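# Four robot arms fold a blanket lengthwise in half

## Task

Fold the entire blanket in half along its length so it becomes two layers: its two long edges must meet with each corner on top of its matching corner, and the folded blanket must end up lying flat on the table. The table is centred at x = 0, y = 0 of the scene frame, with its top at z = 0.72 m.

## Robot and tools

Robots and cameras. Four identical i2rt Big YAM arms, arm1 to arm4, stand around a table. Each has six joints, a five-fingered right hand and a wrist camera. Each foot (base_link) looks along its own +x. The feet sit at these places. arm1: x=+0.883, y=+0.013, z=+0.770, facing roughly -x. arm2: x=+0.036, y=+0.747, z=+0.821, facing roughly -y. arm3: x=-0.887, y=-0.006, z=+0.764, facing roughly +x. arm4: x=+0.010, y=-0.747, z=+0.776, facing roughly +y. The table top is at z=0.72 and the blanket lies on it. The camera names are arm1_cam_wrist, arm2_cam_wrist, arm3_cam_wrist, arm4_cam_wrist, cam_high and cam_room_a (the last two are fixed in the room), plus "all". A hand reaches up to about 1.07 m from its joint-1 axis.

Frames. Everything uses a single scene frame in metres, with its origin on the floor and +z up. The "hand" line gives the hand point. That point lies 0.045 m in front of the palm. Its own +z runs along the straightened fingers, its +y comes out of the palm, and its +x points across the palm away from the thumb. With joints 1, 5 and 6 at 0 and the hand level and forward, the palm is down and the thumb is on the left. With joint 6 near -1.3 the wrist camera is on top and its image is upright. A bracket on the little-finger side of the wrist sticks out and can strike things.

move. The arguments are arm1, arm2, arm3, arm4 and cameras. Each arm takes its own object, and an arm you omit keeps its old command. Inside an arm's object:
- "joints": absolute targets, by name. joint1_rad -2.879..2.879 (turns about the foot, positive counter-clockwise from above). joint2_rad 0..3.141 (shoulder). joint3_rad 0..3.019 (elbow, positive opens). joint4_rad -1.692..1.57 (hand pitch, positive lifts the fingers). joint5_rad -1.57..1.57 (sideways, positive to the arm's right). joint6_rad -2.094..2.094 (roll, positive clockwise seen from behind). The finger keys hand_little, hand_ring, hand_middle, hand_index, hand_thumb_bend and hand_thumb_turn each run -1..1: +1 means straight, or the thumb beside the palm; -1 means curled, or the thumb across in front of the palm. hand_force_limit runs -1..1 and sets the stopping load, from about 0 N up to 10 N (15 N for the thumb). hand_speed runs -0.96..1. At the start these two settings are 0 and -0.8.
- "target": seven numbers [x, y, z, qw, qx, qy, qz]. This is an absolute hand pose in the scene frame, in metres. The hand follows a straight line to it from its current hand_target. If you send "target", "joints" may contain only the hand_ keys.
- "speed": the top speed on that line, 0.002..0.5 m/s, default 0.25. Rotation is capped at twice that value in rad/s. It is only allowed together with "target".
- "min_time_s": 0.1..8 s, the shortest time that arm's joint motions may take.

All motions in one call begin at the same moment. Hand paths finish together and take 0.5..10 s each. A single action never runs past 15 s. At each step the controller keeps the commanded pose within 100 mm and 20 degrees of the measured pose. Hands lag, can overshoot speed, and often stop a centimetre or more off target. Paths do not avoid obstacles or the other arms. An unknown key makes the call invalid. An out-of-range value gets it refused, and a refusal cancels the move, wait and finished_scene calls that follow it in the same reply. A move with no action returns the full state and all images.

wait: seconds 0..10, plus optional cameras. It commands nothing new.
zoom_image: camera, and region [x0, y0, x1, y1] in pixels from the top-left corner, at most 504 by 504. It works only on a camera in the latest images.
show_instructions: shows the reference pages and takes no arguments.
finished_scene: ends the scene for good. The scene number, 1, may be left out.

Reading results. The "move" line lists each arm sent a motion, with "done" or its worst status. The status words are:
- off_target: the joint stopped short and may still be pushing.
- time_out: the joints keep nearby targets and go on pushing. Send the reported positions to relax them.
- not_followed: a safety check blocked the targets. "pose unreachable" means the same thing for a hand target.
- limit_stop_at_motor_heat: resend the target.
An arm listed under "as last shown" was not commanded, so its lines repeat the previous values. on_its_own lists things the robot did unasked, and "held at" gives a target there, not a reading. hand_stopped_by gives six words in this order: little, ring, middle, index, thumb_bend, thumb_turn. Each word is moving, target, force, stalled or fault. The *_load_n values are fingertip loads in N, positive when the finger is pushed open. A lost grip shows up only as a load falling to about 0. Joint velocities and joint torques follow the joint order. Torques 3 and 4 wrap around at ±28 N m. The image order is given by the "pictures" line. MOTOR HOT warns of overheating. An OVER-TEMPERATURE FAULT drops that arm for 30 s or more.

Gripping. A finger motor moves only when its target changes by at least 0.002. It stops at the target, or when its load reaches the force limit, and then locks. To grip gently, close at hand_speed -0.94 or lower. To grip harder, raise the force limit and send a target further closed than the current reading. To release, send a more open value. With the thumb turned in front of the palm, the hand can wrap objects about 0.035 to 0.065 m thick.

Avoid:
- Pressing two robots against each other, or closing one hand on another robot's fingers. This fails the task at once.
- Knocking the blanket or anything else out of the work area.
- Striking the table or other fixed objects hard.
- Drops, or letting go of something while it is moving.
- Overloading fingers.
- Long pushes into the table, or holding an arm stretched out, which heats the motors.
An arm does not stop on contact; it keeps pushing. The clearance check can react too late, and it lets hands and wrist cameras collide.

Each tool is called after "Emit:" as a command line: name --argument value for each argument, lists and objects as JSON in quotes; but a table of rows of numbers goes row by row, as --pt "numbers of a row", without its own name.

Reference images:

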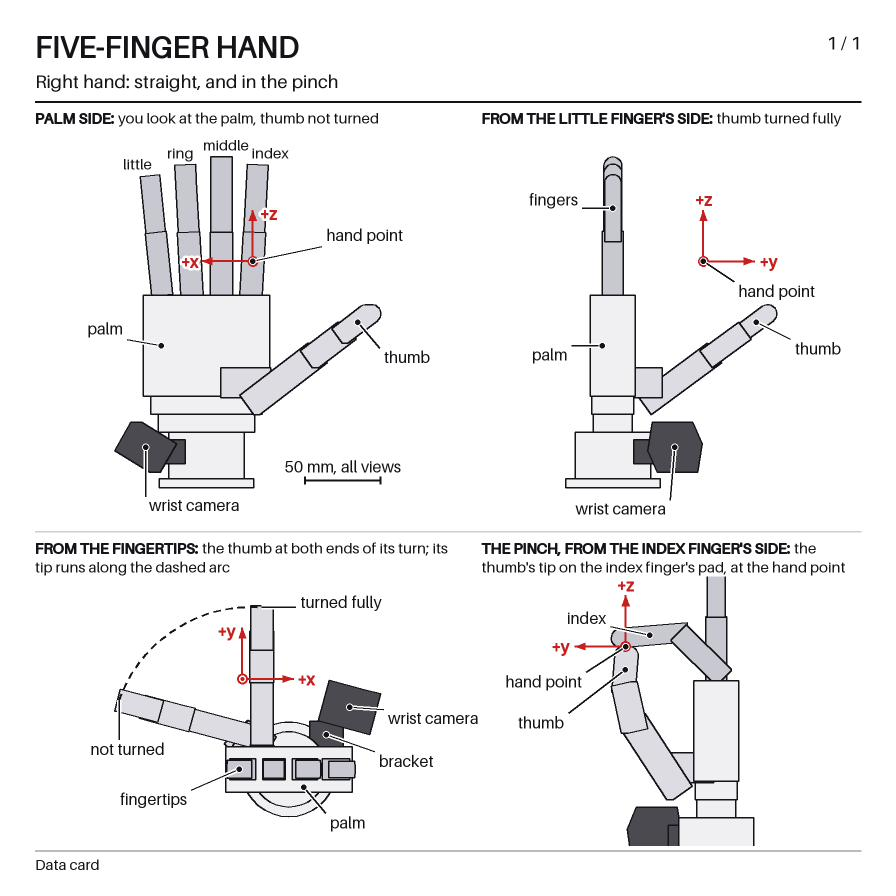

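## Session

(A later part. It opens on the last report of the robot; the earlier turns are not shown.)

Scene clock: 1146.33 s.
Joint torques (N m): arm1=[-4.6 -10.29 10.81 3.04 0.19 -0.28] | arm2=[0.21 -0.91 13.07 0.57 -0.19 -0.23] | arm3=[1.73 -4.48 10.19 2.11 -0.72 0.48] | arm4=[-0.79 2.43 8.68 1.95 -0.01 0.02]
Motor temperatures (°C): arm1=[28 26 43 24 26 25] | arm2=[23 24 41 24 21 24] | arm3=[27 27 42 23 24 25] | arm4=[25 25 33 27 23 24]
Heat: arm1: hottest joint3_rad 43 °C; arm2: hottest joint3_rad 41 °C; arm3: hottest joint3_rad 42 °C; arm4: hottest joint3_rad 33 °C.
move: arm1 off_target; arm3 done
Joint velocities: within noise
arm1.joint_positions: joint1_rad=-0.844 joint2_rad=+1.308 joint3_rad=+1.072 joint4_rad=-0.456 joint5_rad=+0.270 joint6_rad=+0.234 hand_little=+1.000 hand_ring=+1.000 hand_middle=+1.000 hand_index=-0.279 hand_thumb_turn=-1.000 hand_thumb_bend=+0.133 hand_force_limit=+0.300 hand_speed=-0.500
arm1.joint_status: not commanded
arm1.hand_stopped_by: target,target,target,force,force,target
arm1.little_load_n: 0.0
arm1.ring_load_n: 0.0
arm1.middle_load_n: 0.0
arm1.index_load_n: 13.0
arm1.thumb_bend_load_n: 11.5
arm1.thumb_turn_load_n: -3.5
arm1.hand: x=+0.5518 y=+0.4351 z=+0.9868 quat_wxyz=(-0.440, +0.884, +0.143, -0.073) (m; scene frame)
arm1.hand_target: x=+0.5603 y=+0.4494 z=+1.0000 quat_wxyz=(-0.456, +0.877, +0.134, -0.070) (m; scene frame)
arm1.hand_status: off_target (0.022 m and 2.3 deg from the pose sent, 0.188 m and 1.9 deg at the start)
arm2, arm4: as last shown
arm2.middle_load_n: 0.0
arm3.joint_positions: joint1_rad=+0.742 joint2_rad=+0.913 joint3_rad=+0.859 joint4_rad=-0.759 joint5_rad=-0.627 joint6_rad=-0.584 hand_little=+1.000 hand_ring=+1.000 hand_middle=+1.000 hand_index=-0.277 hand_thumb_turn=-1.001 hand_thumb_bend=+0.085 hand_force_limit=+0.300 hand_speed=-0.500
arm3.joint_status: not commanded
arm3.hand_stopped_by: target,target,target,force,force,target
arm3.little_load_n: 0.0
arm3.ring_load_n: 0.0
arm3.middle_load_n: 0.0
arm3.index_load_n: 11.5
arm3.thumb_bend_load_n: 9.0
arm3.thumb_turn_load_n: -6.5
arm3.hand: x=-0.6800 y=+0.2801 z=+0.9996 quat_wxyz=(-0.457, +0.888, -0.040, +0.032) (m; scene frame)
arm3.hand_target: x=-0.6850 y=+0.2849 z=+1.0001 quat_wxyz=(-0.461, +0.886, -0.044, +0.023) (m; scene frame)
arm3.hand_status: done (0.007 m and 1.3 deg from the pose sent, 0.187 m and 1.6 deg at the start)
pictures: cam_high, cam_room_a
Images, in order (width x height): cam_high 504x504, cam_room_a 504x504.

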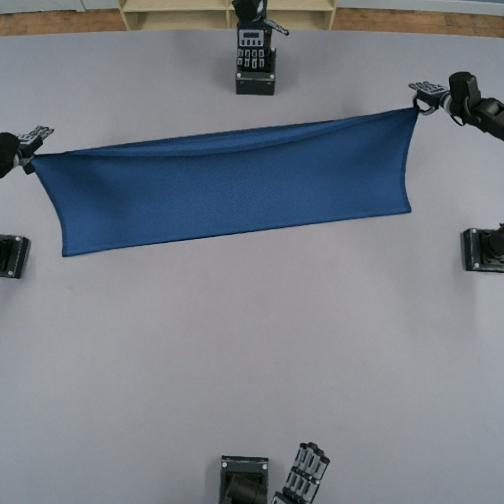

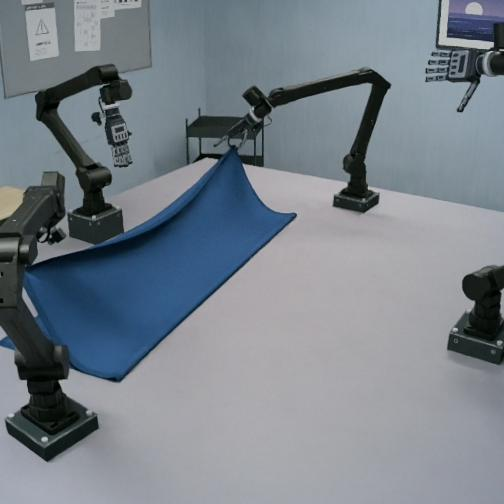

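Emit:
move --arm1 '{"target": [0.552, 0.525, 0.88, 0.4564, -0.8768, -0.1346, 0.0701], "speed": 0.12}' --arm3 '{"target": [-0.69, 0.365, 0.87, 0.4612, -0.8860, 0.0444, -0.0231], "speed": 0.12}' --cameras '["cam_high", "cam_room_a", "arm2_cam_wrist"]'

Emit:
move --arm1 '{"target": [0.548, 0.560, 0.79, 0.4564, -0.8768, -0.1346, 0.0701], "speed": 0.1}' --arm3 '{"target": [-0.69, 0.395, 0.78, 0.4612, -0.8860, 0.0444, -0.0231], "speed": 0.1}' --cameras '["cam_high", "cam_room_a", "arm2_cam_wrist", "arm1_cam_wrist", "arm3_cam_wrist"]'

Scene clock: 1163.77 s.
Joint torques (N m): arm1=[-4.72 -12.98 9.33 3.03 0.08 -0.28] | arm2=[0.26 -0.79 13.14 0.61 -0.2 -0.22] | arm3=[1.73 -6.71 8.91 2.48 -0.43 0.43] | arm4=[-0.56 2.32 8.57 2 -0.02 0]
Motor temperatures (°C): arm1=[28 26 42 24 26 25] | arm2=[23 24 41 24 21 24] | arm3=[27 27 40 23 24 25] | arm4=[25 25 33 27 23 24]
Heat: arm1: hottest joint3_rad 42 °C; arm2: hottest joint3_rad 41 °C; arm3: hottest joint3_rad 40 °C; arm4: hottest joint3_rad 33 °C.
move: arm1 off_target; arm3 done
Joint velocities: within noise
arm1.joint_positions: joint1_rad=-0.920 joint2_rad=+1.591 joint3_rad=+1.040 joint4_rad=-0.115 joint5_rad=+0.210 joint6_rad=+0.184 hand_little=+1.000 hand_ring=+1.000 hand_middle=+1.000 hand_index=-0.279 hand_thumb_turn=-1.000 hand_thumb_bend=+0.133 hand_force_limit=+0.300 hand_speed=-0.500
arm1.joint_status: not commanded
arm1.hand_stopped_by: target,target,target,force,force,target
arm1.little_load_n: 0.0
arm1.ring_load_n: 0.0
arm1.middle_load_n: 0.0
arm1.index_load_n: 13.0
arm1.thumb_bend_load_n: 11.5
arm1.thumb_turn_load_n: -3.5
arm1.hand: x=+0.5402 y=+0.5100 z=+0.8742 quat_wxyz=(-0.445, +0.881, +0.142, -0.077) (m; scene frame)
arm1.hand_target: x=+0.5521 y=+0.5245 z=+0.8801 quat_wxyz=(-0.456, +0.877, +0.135, -0.070) (m; scene frame)
arm1.hand_status: off_target (0.020 m and 1.8 deg from the pose sent, 0.140 m and 2.3 deg at the start)
arm2, arm4: as last shown
arm2.thumb_turn_load_n: -0.5
arm3.joint_positions: joint1_rad=+0.941 joint2_rad=+1.180 joint3_rad=+0.660 joint4_rad=-0.205 joint5_rad=-0.485 joint6_rad=-0.414 hand_little=+1.000 hand_ring=+1.000 hand_middle=+1.000 hand_index=-0.277 hand_thumb_turn=-1.001 hand_thumb_bend=+0.085 hand_force_limit=+0.300 hand_speed=-0.500
arm3.joint_status: not commanded
arm3.hand_stopped_by: target,target,target,force,force,target
arm3.little_load_n: 0.0
arm3.ring_load_n: 0.0
arm3.middle_load_n: -0.5
arm3.index_load_n: 11.0
arm3.thumb_bend_load_n: 9.0
arm3.thumb_turn_load_n: -7.0
arm3.hand: x=-0.6838 y=+0.3605 z=+0.8712 quat_wxyz=(-0.458, +0.888, -0.043, +0.030) (m; scene frame)
arm3.hand_target: x=-0.6901 y=+0.3648 z=+0.8700 quat_wxyz=(-0.461, +0.886, -0.044, +0.023) (m; scene frame)
arm3.hand_status: done (0.008 m and 1.0 deg from the pose sent, 0.155 m and 1.3 deg at the start)
pictures: arm2_cam_wrist, cam_high, cam_room_a
Images, in order (width x height): arm2_cam_wrist 616x616, cam_high 504x504, cam_room_a 504x504.

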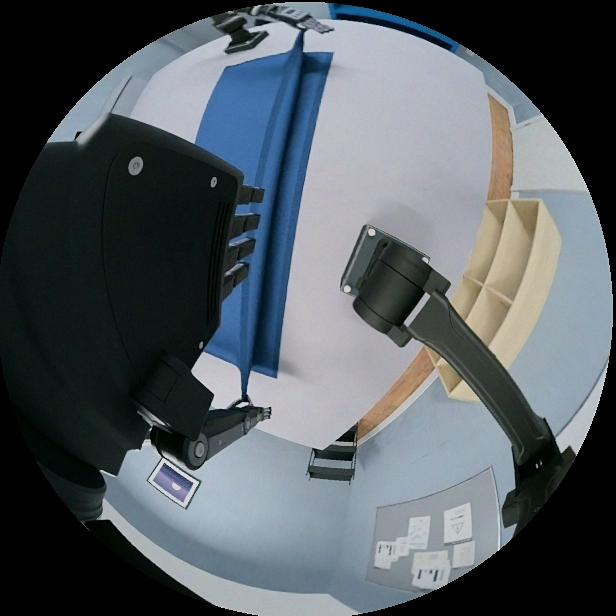

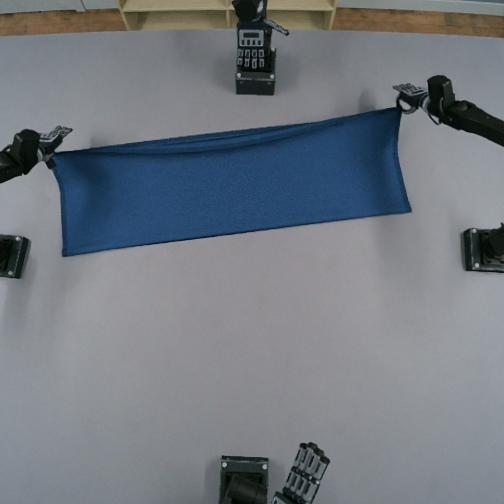

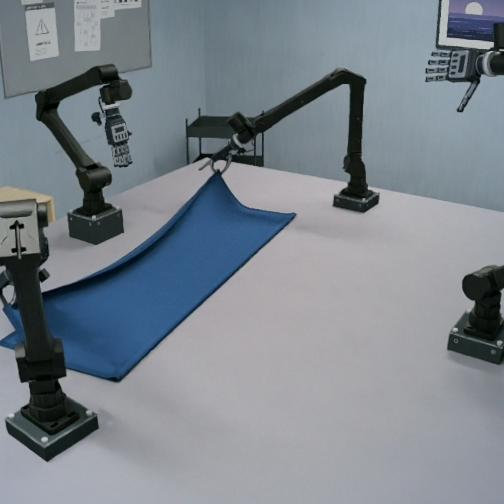

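Scene clock: 1165.40 s.
Joint torques (N m): arm1=[-4.48 -14.45 8.65 3.06 -0.02 -0.29] | arm2=[0.73 -0.91 13.16 0.58 -0.19 -0.22] | arm3=[1.55 -8.47 6.94 2.59 -0.25 0.35] | arm4=[-0.91 2.37 8.55 1.94 -0.01 0.02]
Motor temperatures (°C): arm1=[28 26 42 24 26 25] | arm2=[23 24 42 24 21 24] | arm3=[27 27 40 23 24 25] | arm4=[25 25 33 27 23 24]
Heat: arm1: hottest joint3_rad 42 °C; arm2: hottest joint3_rad 42 °C; arm3: hottest joint3_rad 40 °C; arm4: hottest joint3_rad 33 °C.
move: arm1 off_target; arm3 done
Joint velocities: within noise
arm1.joint_positions: joint1_rad=-0.952 joint2_rad=+1.806 joint3_rad=+1.039 joint4_rad=+0.104 joint5_rad=+0.190 joint6_rad=+0.165 hand_little=+1.000 hand_ring=+1.000 hand_middle=+1.000 hand_index=-0.279 hand_thumb_turn=-1.000 hand_thumb_bend=+0.133 hand_force_limit=+0.300 hand_speed=-0.500
arm1.joint_status: not commanded
arm1.hand_stopped_by: target,target,target,force,force,target
arm1.little_load_n: 0.0
arm1.ring_load_n: 0.0
arm1.middle_load_n: 0.0
arm1.index_load_n: 13.0
arm1.thumb_bend_load_n: 11.5
arm1.thumb_turn_load_n: -3.5
arm1.hand: x=+0.5391 y=+0.5442 z=+0.7844 quat_wxyz=(-0.445, +0.881, +0.141, -0.074) (m; scene frame)
arm1.hand_target: x=+0.5484 y=+0.5596 z=+0.7901 quat_wxyz=(-0.456, +0.877, +0.135, -0.070) (m; scene frame)
arm1.hand_status: off_target (0.019 m and 1.7 deg from the pose sent, 0.098 m and 1.8 deg at the start)
arm2.joint_positions: joint1_rad=-0.102 joint2_rad=+0.656 joint3_rad=+0.973 joint4_rad=-1.677 joint5_rad=-0.045 joint6_rad=-0.127 hand_little=+1.000 hand_ring=+1.000 hand_middle=+1.000 hand_index=+1.000 hand_thumb_turn=+1.000 hand_thumb_bend=+1.000 hand_force_limit=+0.000 hand_speed=-0.800
arm2.joint_status: not commanded
arm2.hand_stopped_by: target,target,target,target,target,target
arm2.little_load_n: 0.0
arm2.ring_load_n: 0.0
arm2.middle_load_n: 0.0
arm2.index_load_n: 0.0
arm2.thumb_bend_load_n: 0.0
arm2.thumb_turn_load_n: 0.0
arm2.hand: x=+0.0528 y=+0.6245 z=+1.0811 quat_wxyz=(-0.003, -0.004, -0.994, +0.108) (m; scene frame)
arm2.hand_target: x=+0.0503 y=+0.6204 z=+1.0993 quat_wxyz=(+0.001, +0.000, -0.991, +0.131) (m; scene frame)
arm2.hand_status: not commanded
arm3.joint_positions: joint1_rad=+0.997 joint2_rad=+1.452 joint3_rad=+0.595 joint4_rad=+0.151 joint5_rad=-0.447 joint6_rad=-0.369 hand_little=+1.000 hand_ring=+1.000 hand_middle=+1.000 hand_index=-0.277 hand_thumb_turn=-1.001 hand_thumb_bend=+0.085 hand_force_limit=+0.300 hand_speed=-0.500
arm3.joint_status: not commanded
arm3.hand_stopped_by: target,target,target,force,force,target
arm3.little_load_n: 0.0
arm3.ring_load_n: 0.0
arm3.middle_load_n: 0.0
arm3.index_load_n: 11.5
arm3.thumb_bend_load_n: 9.5
arm3.thumb_turn_load_n: -6.0
arm3.hand: x=-0.6842 y=+0.3921 z=+0.7824 quat_wxyz=(-0.459, +0.887, -0.044, +0.028) (m; scene frame)
arm3.hand_target: x=-0.6899 y=+0.3949 z=+0.7802 quat_wxyz=(-0.461, +0.886, -0.044, +0.023) (m; scene frame)
arm3.hand_status: done (0.007 m and 0.6 deg from the pose sent, 0.098 m and 1.0 deg at the start)
arm4.joint_positions: joint1_rad=-0.354 joint2_rad=+0.646 joint3_rad=+1.604 joint4_rad=-1.162 joint5_rad=+0.015 joint6_rad=-1.239 hand_little=+1.000 hand_ring=+1.000 hand_middle=+1.000 hand_index=+1.000 hand_thumb_turn=+1.000 hand_thumb_bend=+1.000 hand_force_limit=+0.000 hand_speed=-0.800
arm4.joint_status: not commanded
arm4.hand_stopped_by: target,target,target,target,target,target
arm4.little_load_n: 0.0
arm4.ring_load_n: 0.0
arm4.middle_load_n: 0.0
arm4.index_load_n: 0.0
arm4.thumb_bend_load_n: 0.0
arm4.thumb_turn_load_n: 0.0
arm4.hand: x=+0.1450 y=-0.5525 z=+1.4000 quat_wxyz=(-0.428, +0.709, +0.313, +0.465) (m; scene frame)
arm4.hand_target: x=+0.1437 y=-0.5556 z=+1.4085 quat_wxyz=(-0.433, +0.703, +0.311, +0.471) (m; scene frame)
arm4.hand_status: not commanded
pictures: arm1_cam_wrist, arm2_cam_wrist, arm3_cam_wrist, cam_high, cam_room_a
Images, in order (width x height): arm1_cam_wrist 616x616, arm2_cam_wrist 616x616, arm3_cam_wrist 616x616, cam_high 504x504, cam_room_a 504x504.

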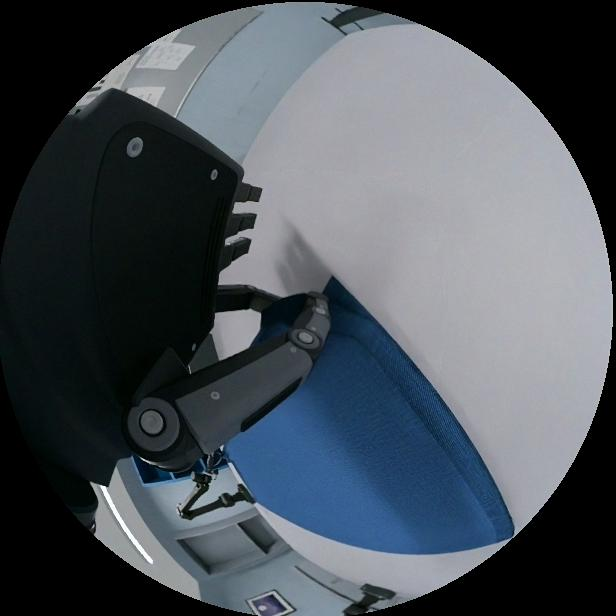

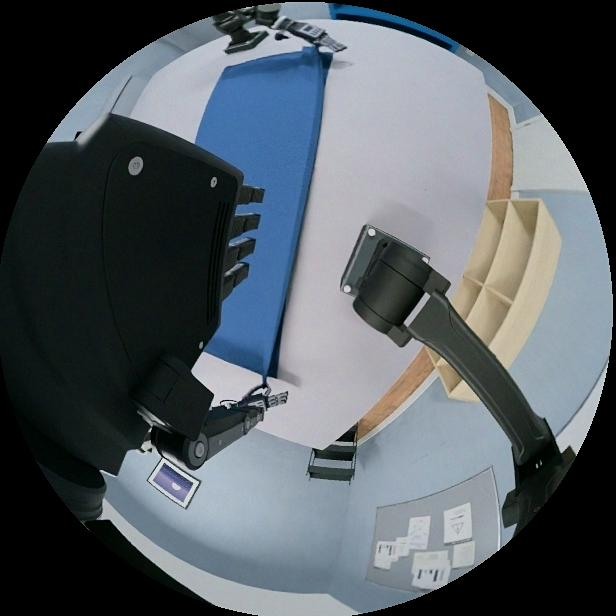

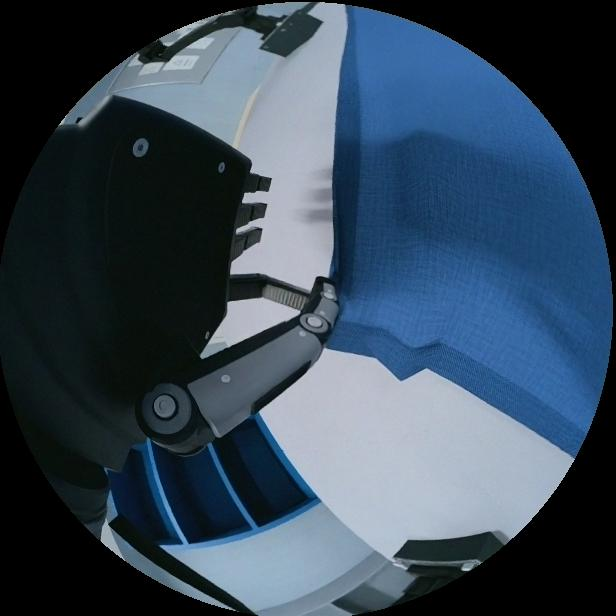

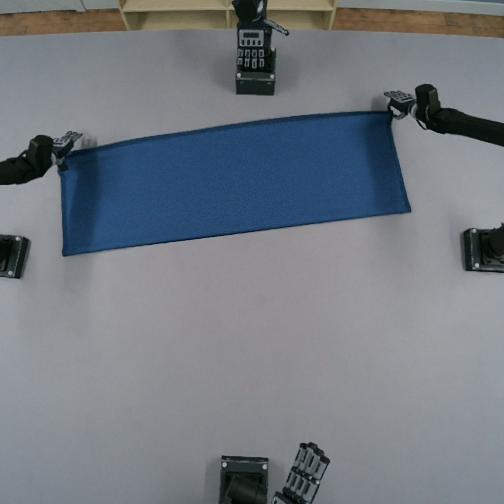

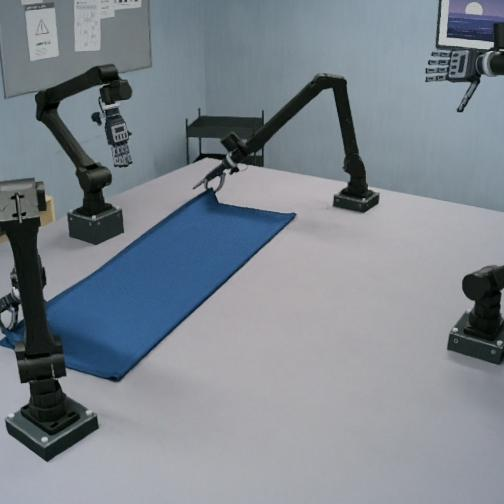

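Emit:
zoom_image --camera "arm2_cam_wrist" --region '[230, 0, 380, 150]'

Emit:
zoom_image --camera "arm2_cam_wrist" --region '[200, 290, 350, 440]'

Emit:
zoom_image --camera "cam_high" --region '[40, 110, 160, 230]'

Emit:
zoom_image --camera "cam_high" --region '[320, 80, 440, 200]'

Scaled by 3.360 from the camera's 616x616 image, which has a finer 880x880 frame.

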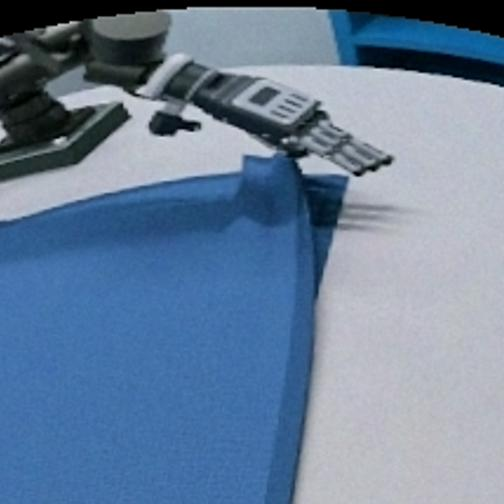

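Scaled by 3.360 from the camera's 616x616 image, which has a finer 880x880 frame.

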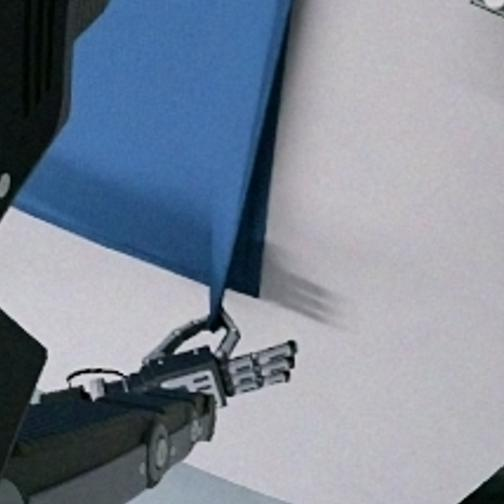

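Scaled by 4.200.

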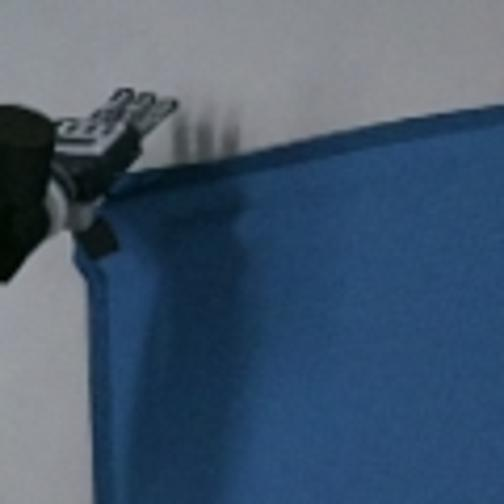

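Scaled by 4.200.

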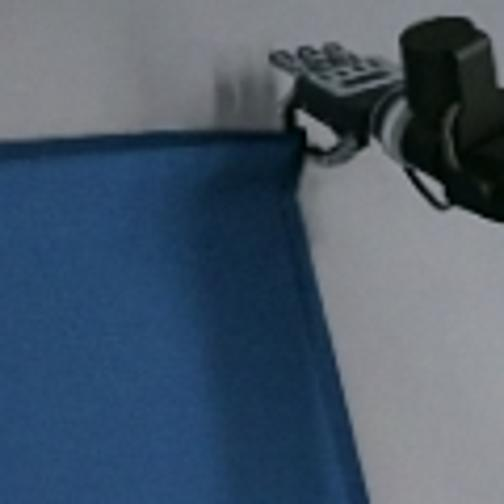

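Emit:
move --arm1 '{"target": [0.546, 0.582, 0.766, 0.4564, -0.8768, -0.1346, 0.0701], "speed": 0.06}' --arm3 '{"target": [-0.702, 0.420, 0.758, 0.4612, -0.8860, 0.0444, -0.0231], "speed": 0.06}' --cameras '["cam_high", "arm2_cam_wrist", "arm1_cam_wrist", "arm3_cam_wrist"]'

Emit:
zoom_image --camera "arm2_cam_wrist" --region '[230, 0, 380, 150]'

Emit:
zoom_image --camera "arm2_cam_wrist" --region '[200, 290, 350, 440]'

Emit:
zoom_image --camera "cam_high" --region '[40, 110, 160, 230]'

Emit:
zoom_image --camera "cam_high" --region '[320, 80, 440, 200]'

Scene clock: 1193.03 s.
Joint torques (N m): arm1=[-4.66 -13.92 10.22 2.88 -0.01 -0.28] | arm2=[0.5 -1.03 13.16 0.55 -0.16 -0.21] | arm3=[1.85 -8.64 7.56 2.51 -0.36 0.38] | arm4=[-0.62 2.32 8.61 2 -0.03 0.03]
Motor temperatures (°C): arm1=[28 29 41 24 25 25] | arm2=[23 24 42 24 21 24] | arm3=[27 27 38 24 24 25] | arm4=[25 25 33 27 23 24]
Heat: arm1: hottest joint3_rad 41 °C; arm2: hottest joint3_rad 42 °C; arm3: hottest joint3_rad 38 °C; arm4: hottest joint3_rad 33 °C.
move: arm1 off_target; arm3 done
Joint velocities: within noise
arm1.joint_positions: joint1_rad=-0.968 joint2_rad=+1.877 joint3_rad=+1.062 joint4_rad=+0.146 joint5_rad=+0.175 joint6_rad=+0.156 hand_little=+1.000 hand_ring=+1.000 hand_middle=+1.000 hand_index=-0.279 hand_thumb_turn=-1.000 hand_thumb_bend=+0.133 hand_force_limit=+0.300 hand_speed=-0.500
arm1.joint_status: not commanded
arm1.hand_stopped_by: target,target,target,force,force,target
arm1.little_load_n: 0.0
arm1.ring_load_n: 0.0
arm1.middle_load_n: 0.0
arm1.index_load_n: 13.0
arm1.thumb_bend_load_n: 11.5
arm1.thumb_turn_load_n: -3.5
arm1.hand: x=+0.5402 y=+0.5571 z=+0.7583 quat_wxyz=(-0.441, +0.883, +0.142, -0.074) (m; scene frame)
arm1.hand_target: x=+0.5468 y=+0.5811 z=+0.7666 quat_wxyz=(-0.457, +0.877, +0.135, -0.070) (m; scene frame)
arm1.hand_status: off_target (0.027 m and 2.1 deg from the pose sent, 0.043 m and 1.7 deg at the start)
arm2, arm4: as last shown
arm3.joint_positions: joint1_rad=+1.063 joint2_rad=+1.542 joint3_rad=+0.595 joint4_rad=+0.255 joint5_rad=-0.391 joint6_rad=-0.326 hand_little=+1.000 hand_ring=+1.000 hand_middle=+1.000 hand_index=-0.277 hand_thumb_turn=-1.001 hand_thumb_bend=+0.085 hand_force_limit=+0.300 hand_speed=-0.500
arm3.joint_status: not commanded
arm3.hand_stopped_by: target,target,target,force,force,target
arm3.little_load_n: 0.0
arm3.ring_load_n: 0.0
arm3.middle_load_n: -0.5
arm3.index_load_n: 11.0
arm3.thumb_bend_load_n: 9.5
arm3.thumb_turn_load_n: -6.5
arm3.hand: x=-0.6972 y=+0.4116 z=+0.7574 quat_wxyz=(-0.456, +0.888, -0.044, +0.030) (m; scene frame)
arm3.hand_target: x=-0.7020 y=+0.4198 z=+0.7582 quat_wxyz=(-0.461, +0.886, -0.044, +0.023) (m; scene frame)
arm3.hand_status: done (0.010 m and 1.0 deg from the pose sent, 0.041 m and 0.6 deg at the start)
pictures: arm1_cam_wrist, arm2_cam_wrist, arm3_cam_wrist, cam_high
Images, in order (width x height): arm1_cam_wrist 616x616, arm2_cam_wrist 616x616, arm3_cam_wrist 616x616, cam_high 504x504.

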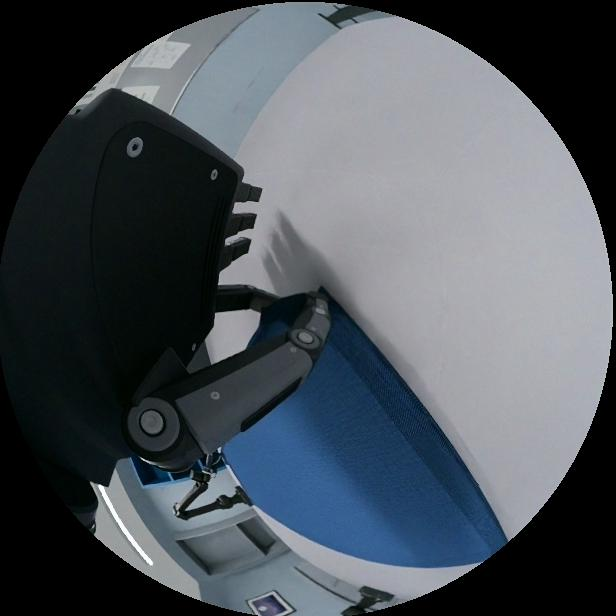

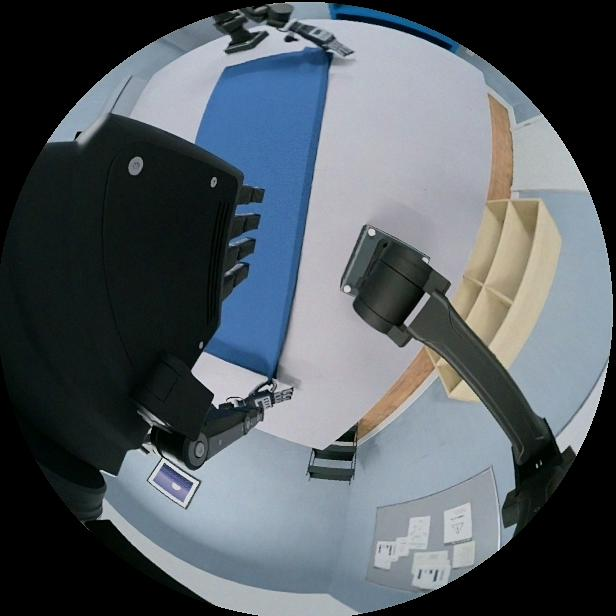

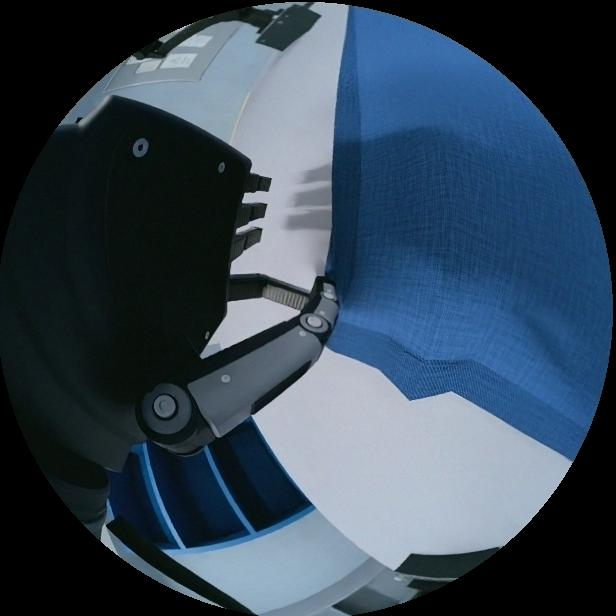

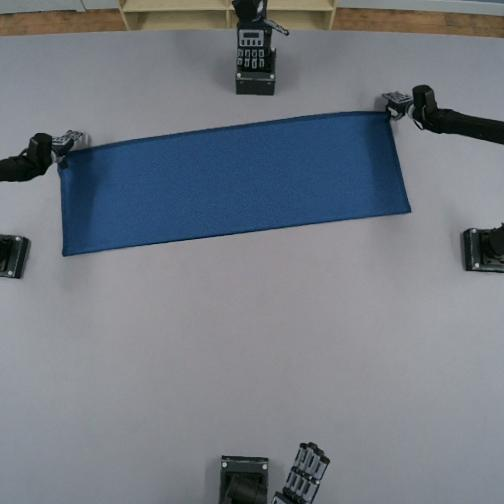

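Scaled by 3.360 from the camera's 616x616 image, which has a finer 880x880 frame.

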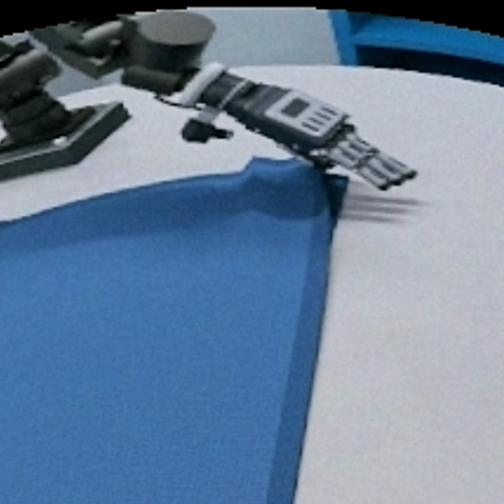

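Scaled by 3.360 from the camera's 616x616 image, which has a finer 880x880 frame.

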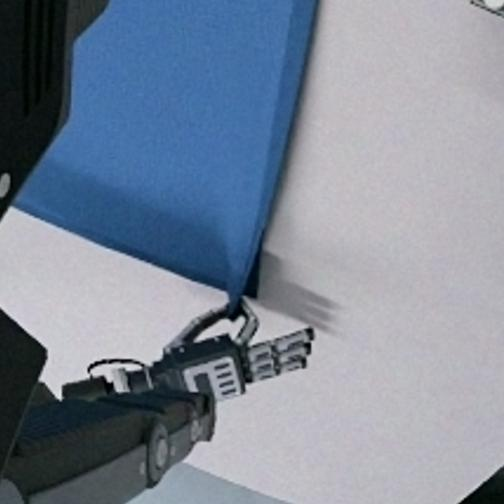

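Scaled by 4.200.

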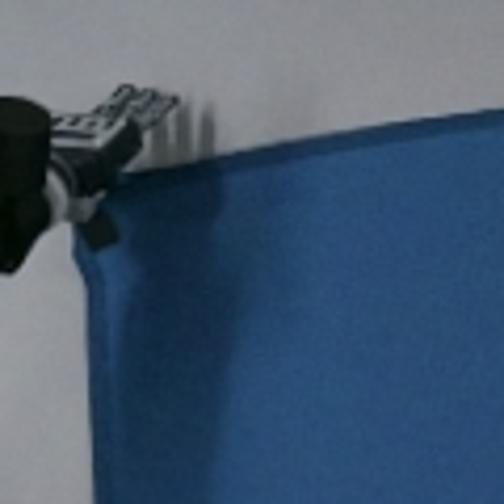

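Scaled by 4.200.

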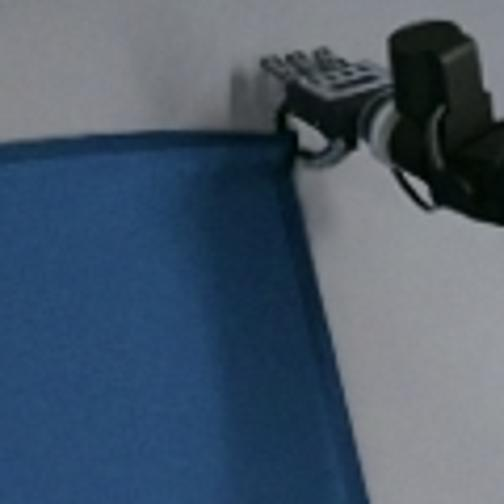

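Emit:
move --arm1 '{"target": [0.546, 0.600, 0.762, 0.4564, -0.8768, -0.1346, 0.0701], "speed": 0.06}' --arm3 '{"target": [-0.704, 0.432, 0.755, 0.4612, -0.8860, 0.0444, -0.0231], "speed": 0.06}' --cameras '["cam_high", "arm2_cam_wrist", "arm1_cam_wrist", "arm3_cam_wrist"]'

Emit:
zoom_image --camera "arm2_cam_wrist" --region '[230, 0, 380, 150]'

Emit:
zoom_image --camera "arm2_cam_wrist" --region '[200, 290, 350, 440]'

Emit:
zoom_image --camera "cam_high" --region '[40, 90, 420, 280]'

Scene clock: 1211.53 s.
Joint torques (N m): arm1=[-4.89 -14.68 10.81 2.48 0.06 -0.29] | arm2=[0.73 -0.91 13.26 0.5 -0.19 -0.2] | arm3=[2.2 -8.59 9.21 2.41 -0.44 0.44] | arm4=[-1.08 2.49 8.49 1.98 -0.01 0.02]
Motor temperatures (°C): arm1=[28 28 40 24 25 25] | arm2=[23 24 42 24 21 24] | arm3=[27 27 37 24 24 25] | arm4=[25 25 33 27 23 24]
Heat: arm1: hottest joint3_rad 40 °C; arm2: hottest joint3_rad 42 °C; arm3: hottest joint3_rad 37 °C; arm4: hottest joint3_rad 33 °C.
move: arm1 off_target; arm3 off_target
Joint velocities: within noise
arm1.joint_positions: joint1_rad=-0.981 joint2_rad=+1.918 joint3_rad=+1.102 joint4_rad=+0.146 joint5_rad=+0.160 joint6_rad=+0.147 hand_little=+1.000 hand_ring=+1.000 hand_middle=+1.000 hand_index=-0.279 hand_thumb_turn=-1.000 hand_thumb_bend=+0.133 hand_force_limit=+0.300 hand_speed=-0.500
arm1.joint_status: not commanded
arm1.hand_stopped_by: target,target,target,force,force,target
arm1.little_load_n: -0.5
arm1.ring_load_n: 0.0
arm1.middle_load_n: 0.0
arm1.index_load_n: 13.0
arm1.thumb_bend_load_n: 12.0
arm1.thumb_turn_load_n: -3.5
arm1.hand: x=+0.5383 y=+0.5715 z=+0.7507 quat_wxyz=(-0.440, +0.883, +0.143, -0.076) (m; scene frame)
arm1.hand_target: x=+0.5469 y=+0.5986 z=+0.7626 quat_wxyz=(-0.456, +0.877, +0.135, -0.070) (m; scene frame)
arm1.hand_status: off_target (0.032 m and 2.4 deg from the pose sent, 0.044 m and 2.1 deg at the start)
arm2, arm4: as last shown
arm3.joint_positions: joint1_rad=+1.081 joint2_rad=+1.565 joint3_rad=+0.595 joint4_rad=+0.269 joint5_rad=-0.372 joint6_rad=-0.314 hand_little=+1.000 hand_ring=+1.000 hand_middle=+1.000 hand_index=-0.277 hand_thumb_turn=-1.001 hand_thumb_bend=+0.085 hand_force_limit=+0.300 hand_speed=-0.500
arm3.joint_status: not commanded
arm3.hand_stopped_by: target,target,target,force,force,target
arm3.little_load_n: 0.0
arm3.ring_load_n: 0.0
arm3.middle_load_n: 0.0
arm3.index_load_n: 11.0
arm3.thumb_bend_load_n: 8.5
arm3.thumb_turn_load_n: -6.5
arm3.hand: x=-0.7023 y=+0.4141 z=+0.7488 quat_wxyz=(-0.450, +0.891, -0.047, +0.029) (m; scene frame)
arm3.hand_target: x=-0.7043 y=+0.4314 z=+0.7555 quat_wxyz=(-0.461, +0.886, -0.044, +0.023) (m; scene frame)
arm3.hand_status: off_target (0.019 m and 1.6 deg from the pose sent, 0.022 m and 1.0 deg at the start)
arm4.little_load_n: -0.5
pictures: arm1_cam_wrist, arm2_cam_wrist, arm3_cam_wrist, cam_high
Images, in order (width x height): arm1_cam_wrist 616x616, arm2_cam_wrist 616x616, arm3_cam_wrist 616x616, cam_high 504x504.

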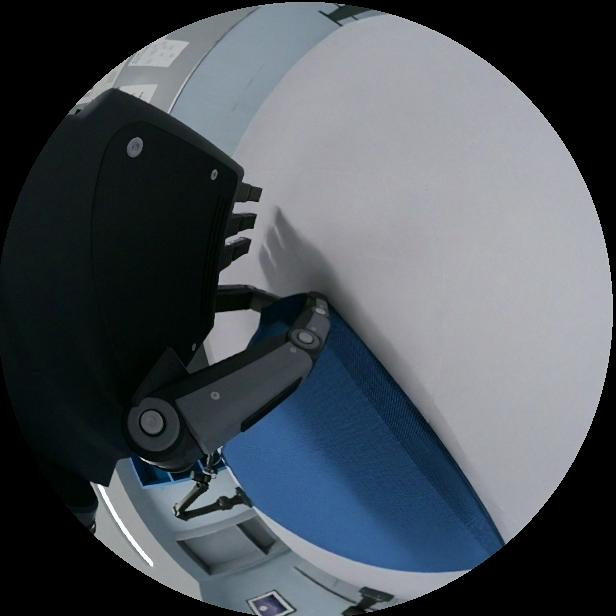

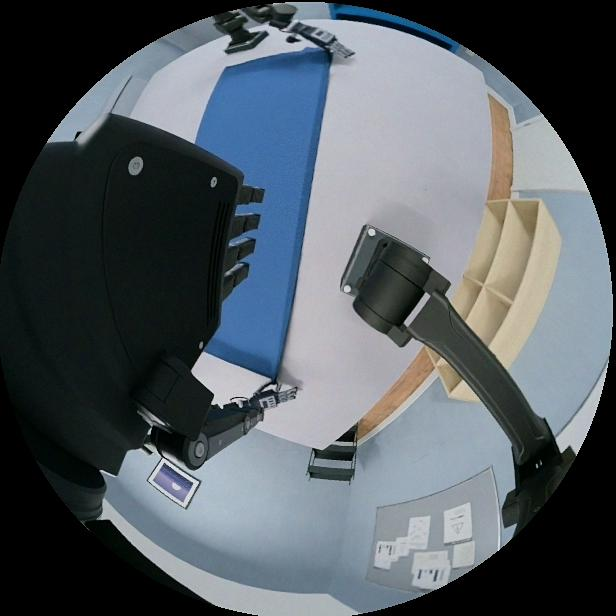

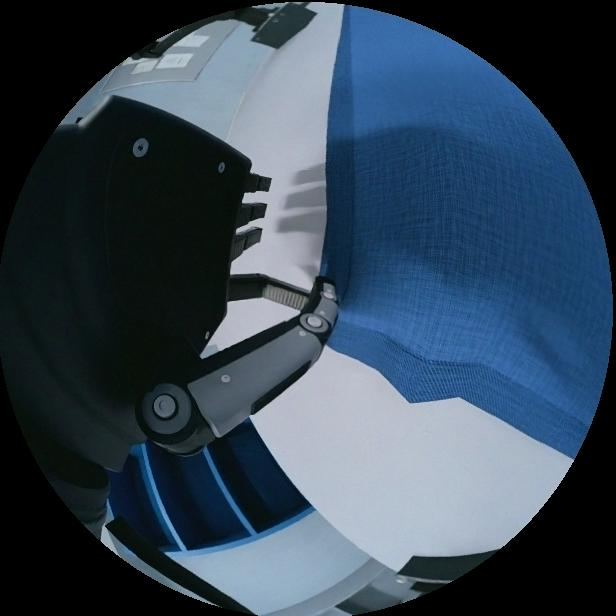

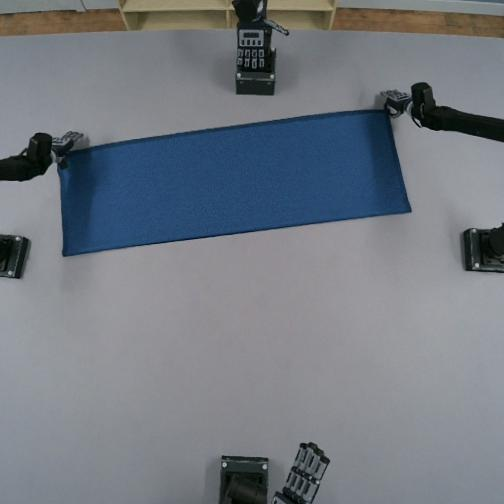

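Scaled by 3.360 from the camera's 616x616 image, which has a finer 880x880 frame.

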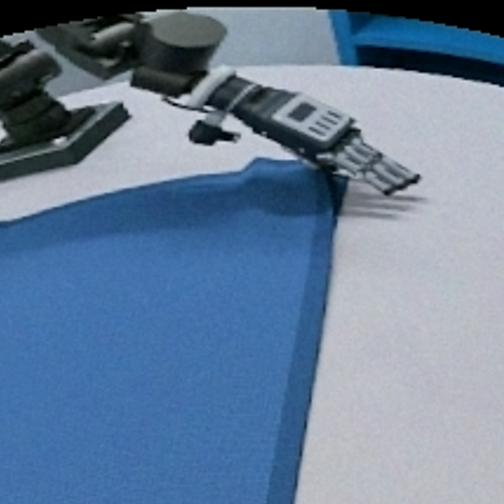

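Scaled by 3.360 from the camera's 616x616 image, which has a finer 880x880 frame.

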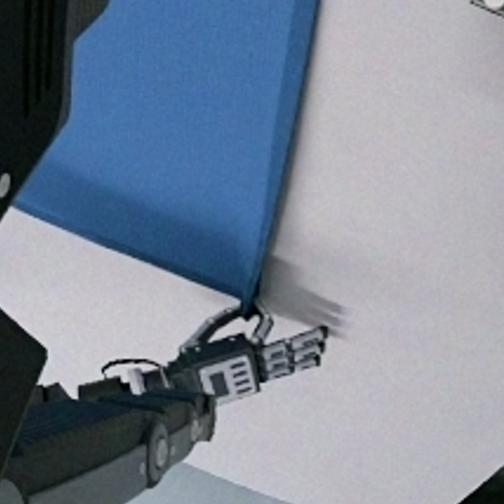

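Scaled by 1.326.

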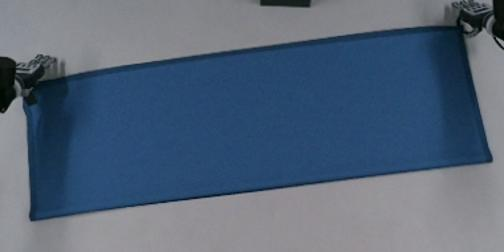

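Emit:
move --arm1 '{"joints": {"hand_index": 0.0, "hand_thumb_bend": 0.35, "hand_speed": -0.5}}' --arm3 '{"joints": {"hand_index": 0.0, "hand_thumb_bend": 0.35, "hand_speed": -0.5}}' --cameras '["cam_high", "arm2_cam_wrist", "arm1_cam_wrist", "arm3_cam_wrist"]'

Emit:
zoom_image --camera "arm2_cam_wrist" --region '[230, 0, 380, 150]'

Emit:
zoom_image --camera "arm2_cam_wrist" --region '[200, 290, 350, 440]'

Scene clock: 1235.83 s.
Joint torques (N m): arm1=[-3.96 -14.8 10.82 2.48 0.03 -0.2] | arm2=[0.15 -0.85 13.09 0.54 -0.18 -0.21] | arm3=[1.44 -8.76 9.14 2.41 -0.3 0.32] | arm4=[-0.79 2.49 8.58 1.94 -0.01 0.02]
Motor temperatures (°C): arm1=[28 30 42 24 25 25] | arm2=[23 24 42 24 21 24] | arm3=[27 28 37 24 24 25] | arm4=[25 25 33 27 23 24]
Heat: arm1: hottest joint3_rad 42 °C; arm2: hottest joint3_rad 42 °C; arm3: hottest joint3_rad 37 °C; arm4: hottest joint3_rad 33 °C.
move: arm1 done; arm3 done
Joint velocities: within noise
arm1.joint_positions: joint1_rad=-0.996 joint2_rad=+1.918 joint3_rad=+1.102 joint4_rad=+0.146 joint5_rad=+0.160 joint6_rad=+0.139 hand_little=+1.000 hand_ring=+1.000 hand_middle=+1.000 hand_index=+0.000 hand_thumb_turn=-1.000 hand_thumb_bend=+0.350 hand_force_limit=+0.300 hand_speed=-0.500
arm1.joint_status: all done
arm1.hand_stopped_by: target,target,target,target,target,target
arm1.little_load_n: 0.0
arm1.ring_load_n: 0.0
arm1.middle_load_n: -0.5
arm1.index_load_n: 0.0
arm1.thumb_bend_load_n: 0.0
arm1.thumb_turn_load_n: 0.0
arm1.hand: x=+0.5477 y=+0.5769 z=+0.7506 quat_wxyz=(-0.441, +0.884, +0.140, -0.070) (m; scene frame)
arm1.hand_target: x=+0.5471 y=+0.5988 z=+0.7626 quat_wxyz=(-0.456, +0.877, +0.134, -0.070) (m; scene frame)
arm1.hand_status: not commanded
arm2, arm4: as last shown
arm3.joint_positions: joint1_rad=+1.089 joint2_rad=+1.567 joint3_rad=+0.595 joint4_rad=+0.269 joint5_rad=-0.376 joint6_rad=-0.302 hand_little=+1.000 hand_ring=+1.000 hand_middle=+1.000 hand_index=+0.000 hand_thumb_turn=-1.000 hand_thumb_bend=+0.350 hand_force_limit=+0.300 hand_speed=-0.500
arm3.joint_status: all done
arm3.hand_stopped_by: target,target,target,target,target,target
arm3.little_load_n: 0.0
arm3.ring_load_n: 0.0
arm3.middle_load_n: 0.0
arm3.index_load_n: 0.0
arm3.thumb_bend_load_n: 0.0
arm3.thumb_turn_load_n: 0.0
arm3.hand: x=-0.7073 y=+0.4161 z=+0.7486 quat_wxyz=(-0.450, +0.891, -0.047, +0.022) (m; scene frame)
arm3.hand_target: x=-0.7043 y=+0.4314 z=+0.7555 quat_wxyz=(-0.461, +0.886, -0.044, +0.023) (m; scene frame)
arm3.hand_status: not commanded
arm4.little_load_n: 0.0
pictures: arm1_cam_wrist, arm2_cam_wrist, arm3_cam_wrist, cam_high
Images, in order (width x height): arm1_cam_wrist 616x616, arm2_cam_wrist 616x616, arm3_cam_wrist 616x616, cam_high 504x504.

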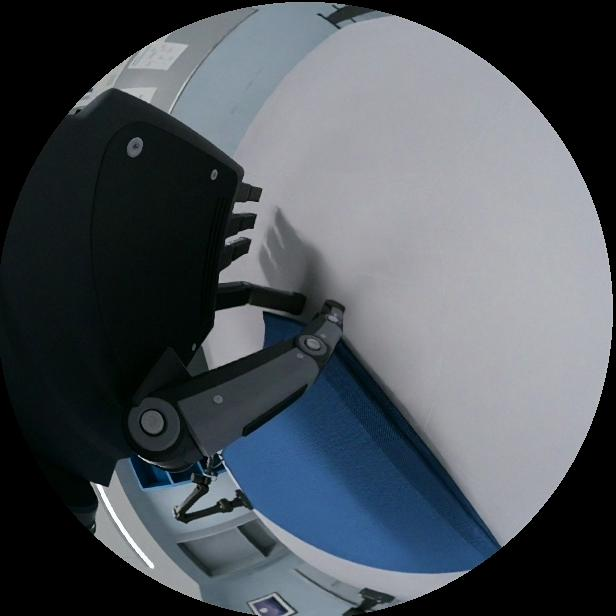

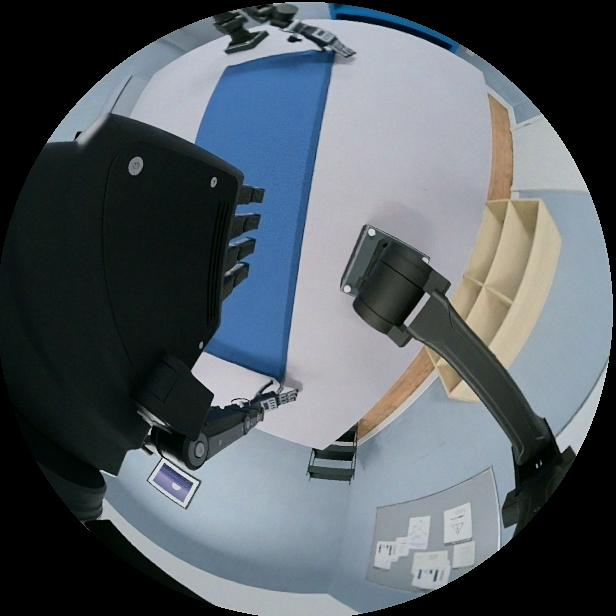

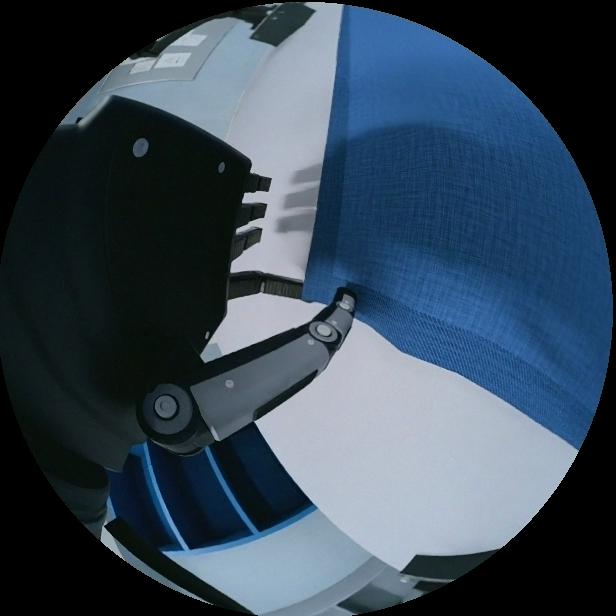

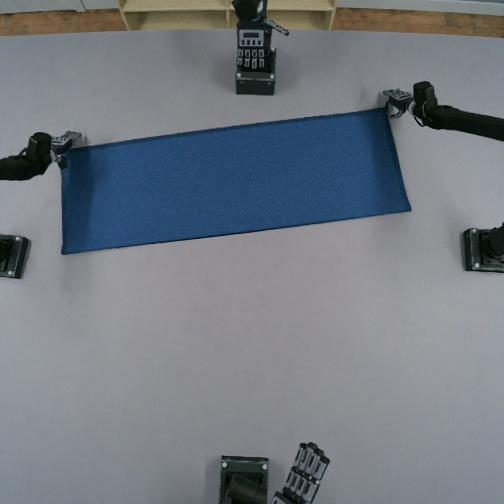

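Scaled by 3.360 from the camera's 616x616 image, which has a finer 880x880 frame.

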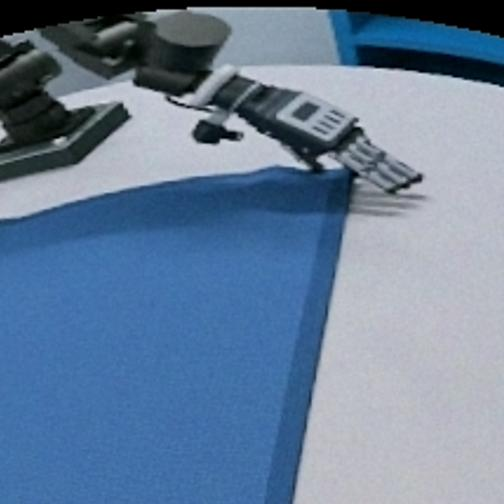

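Scaled by 3.360 from the camera's 616x616 image, which has a finer 880x880 frame.

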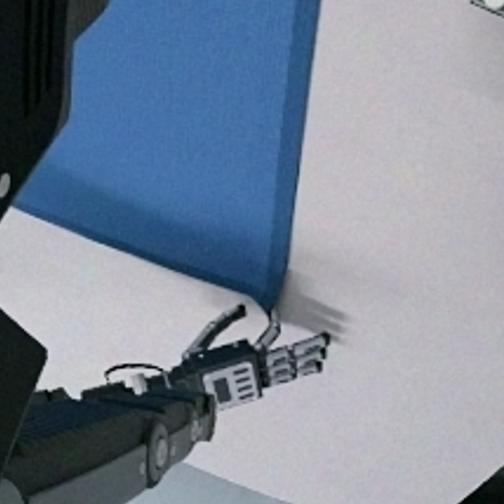

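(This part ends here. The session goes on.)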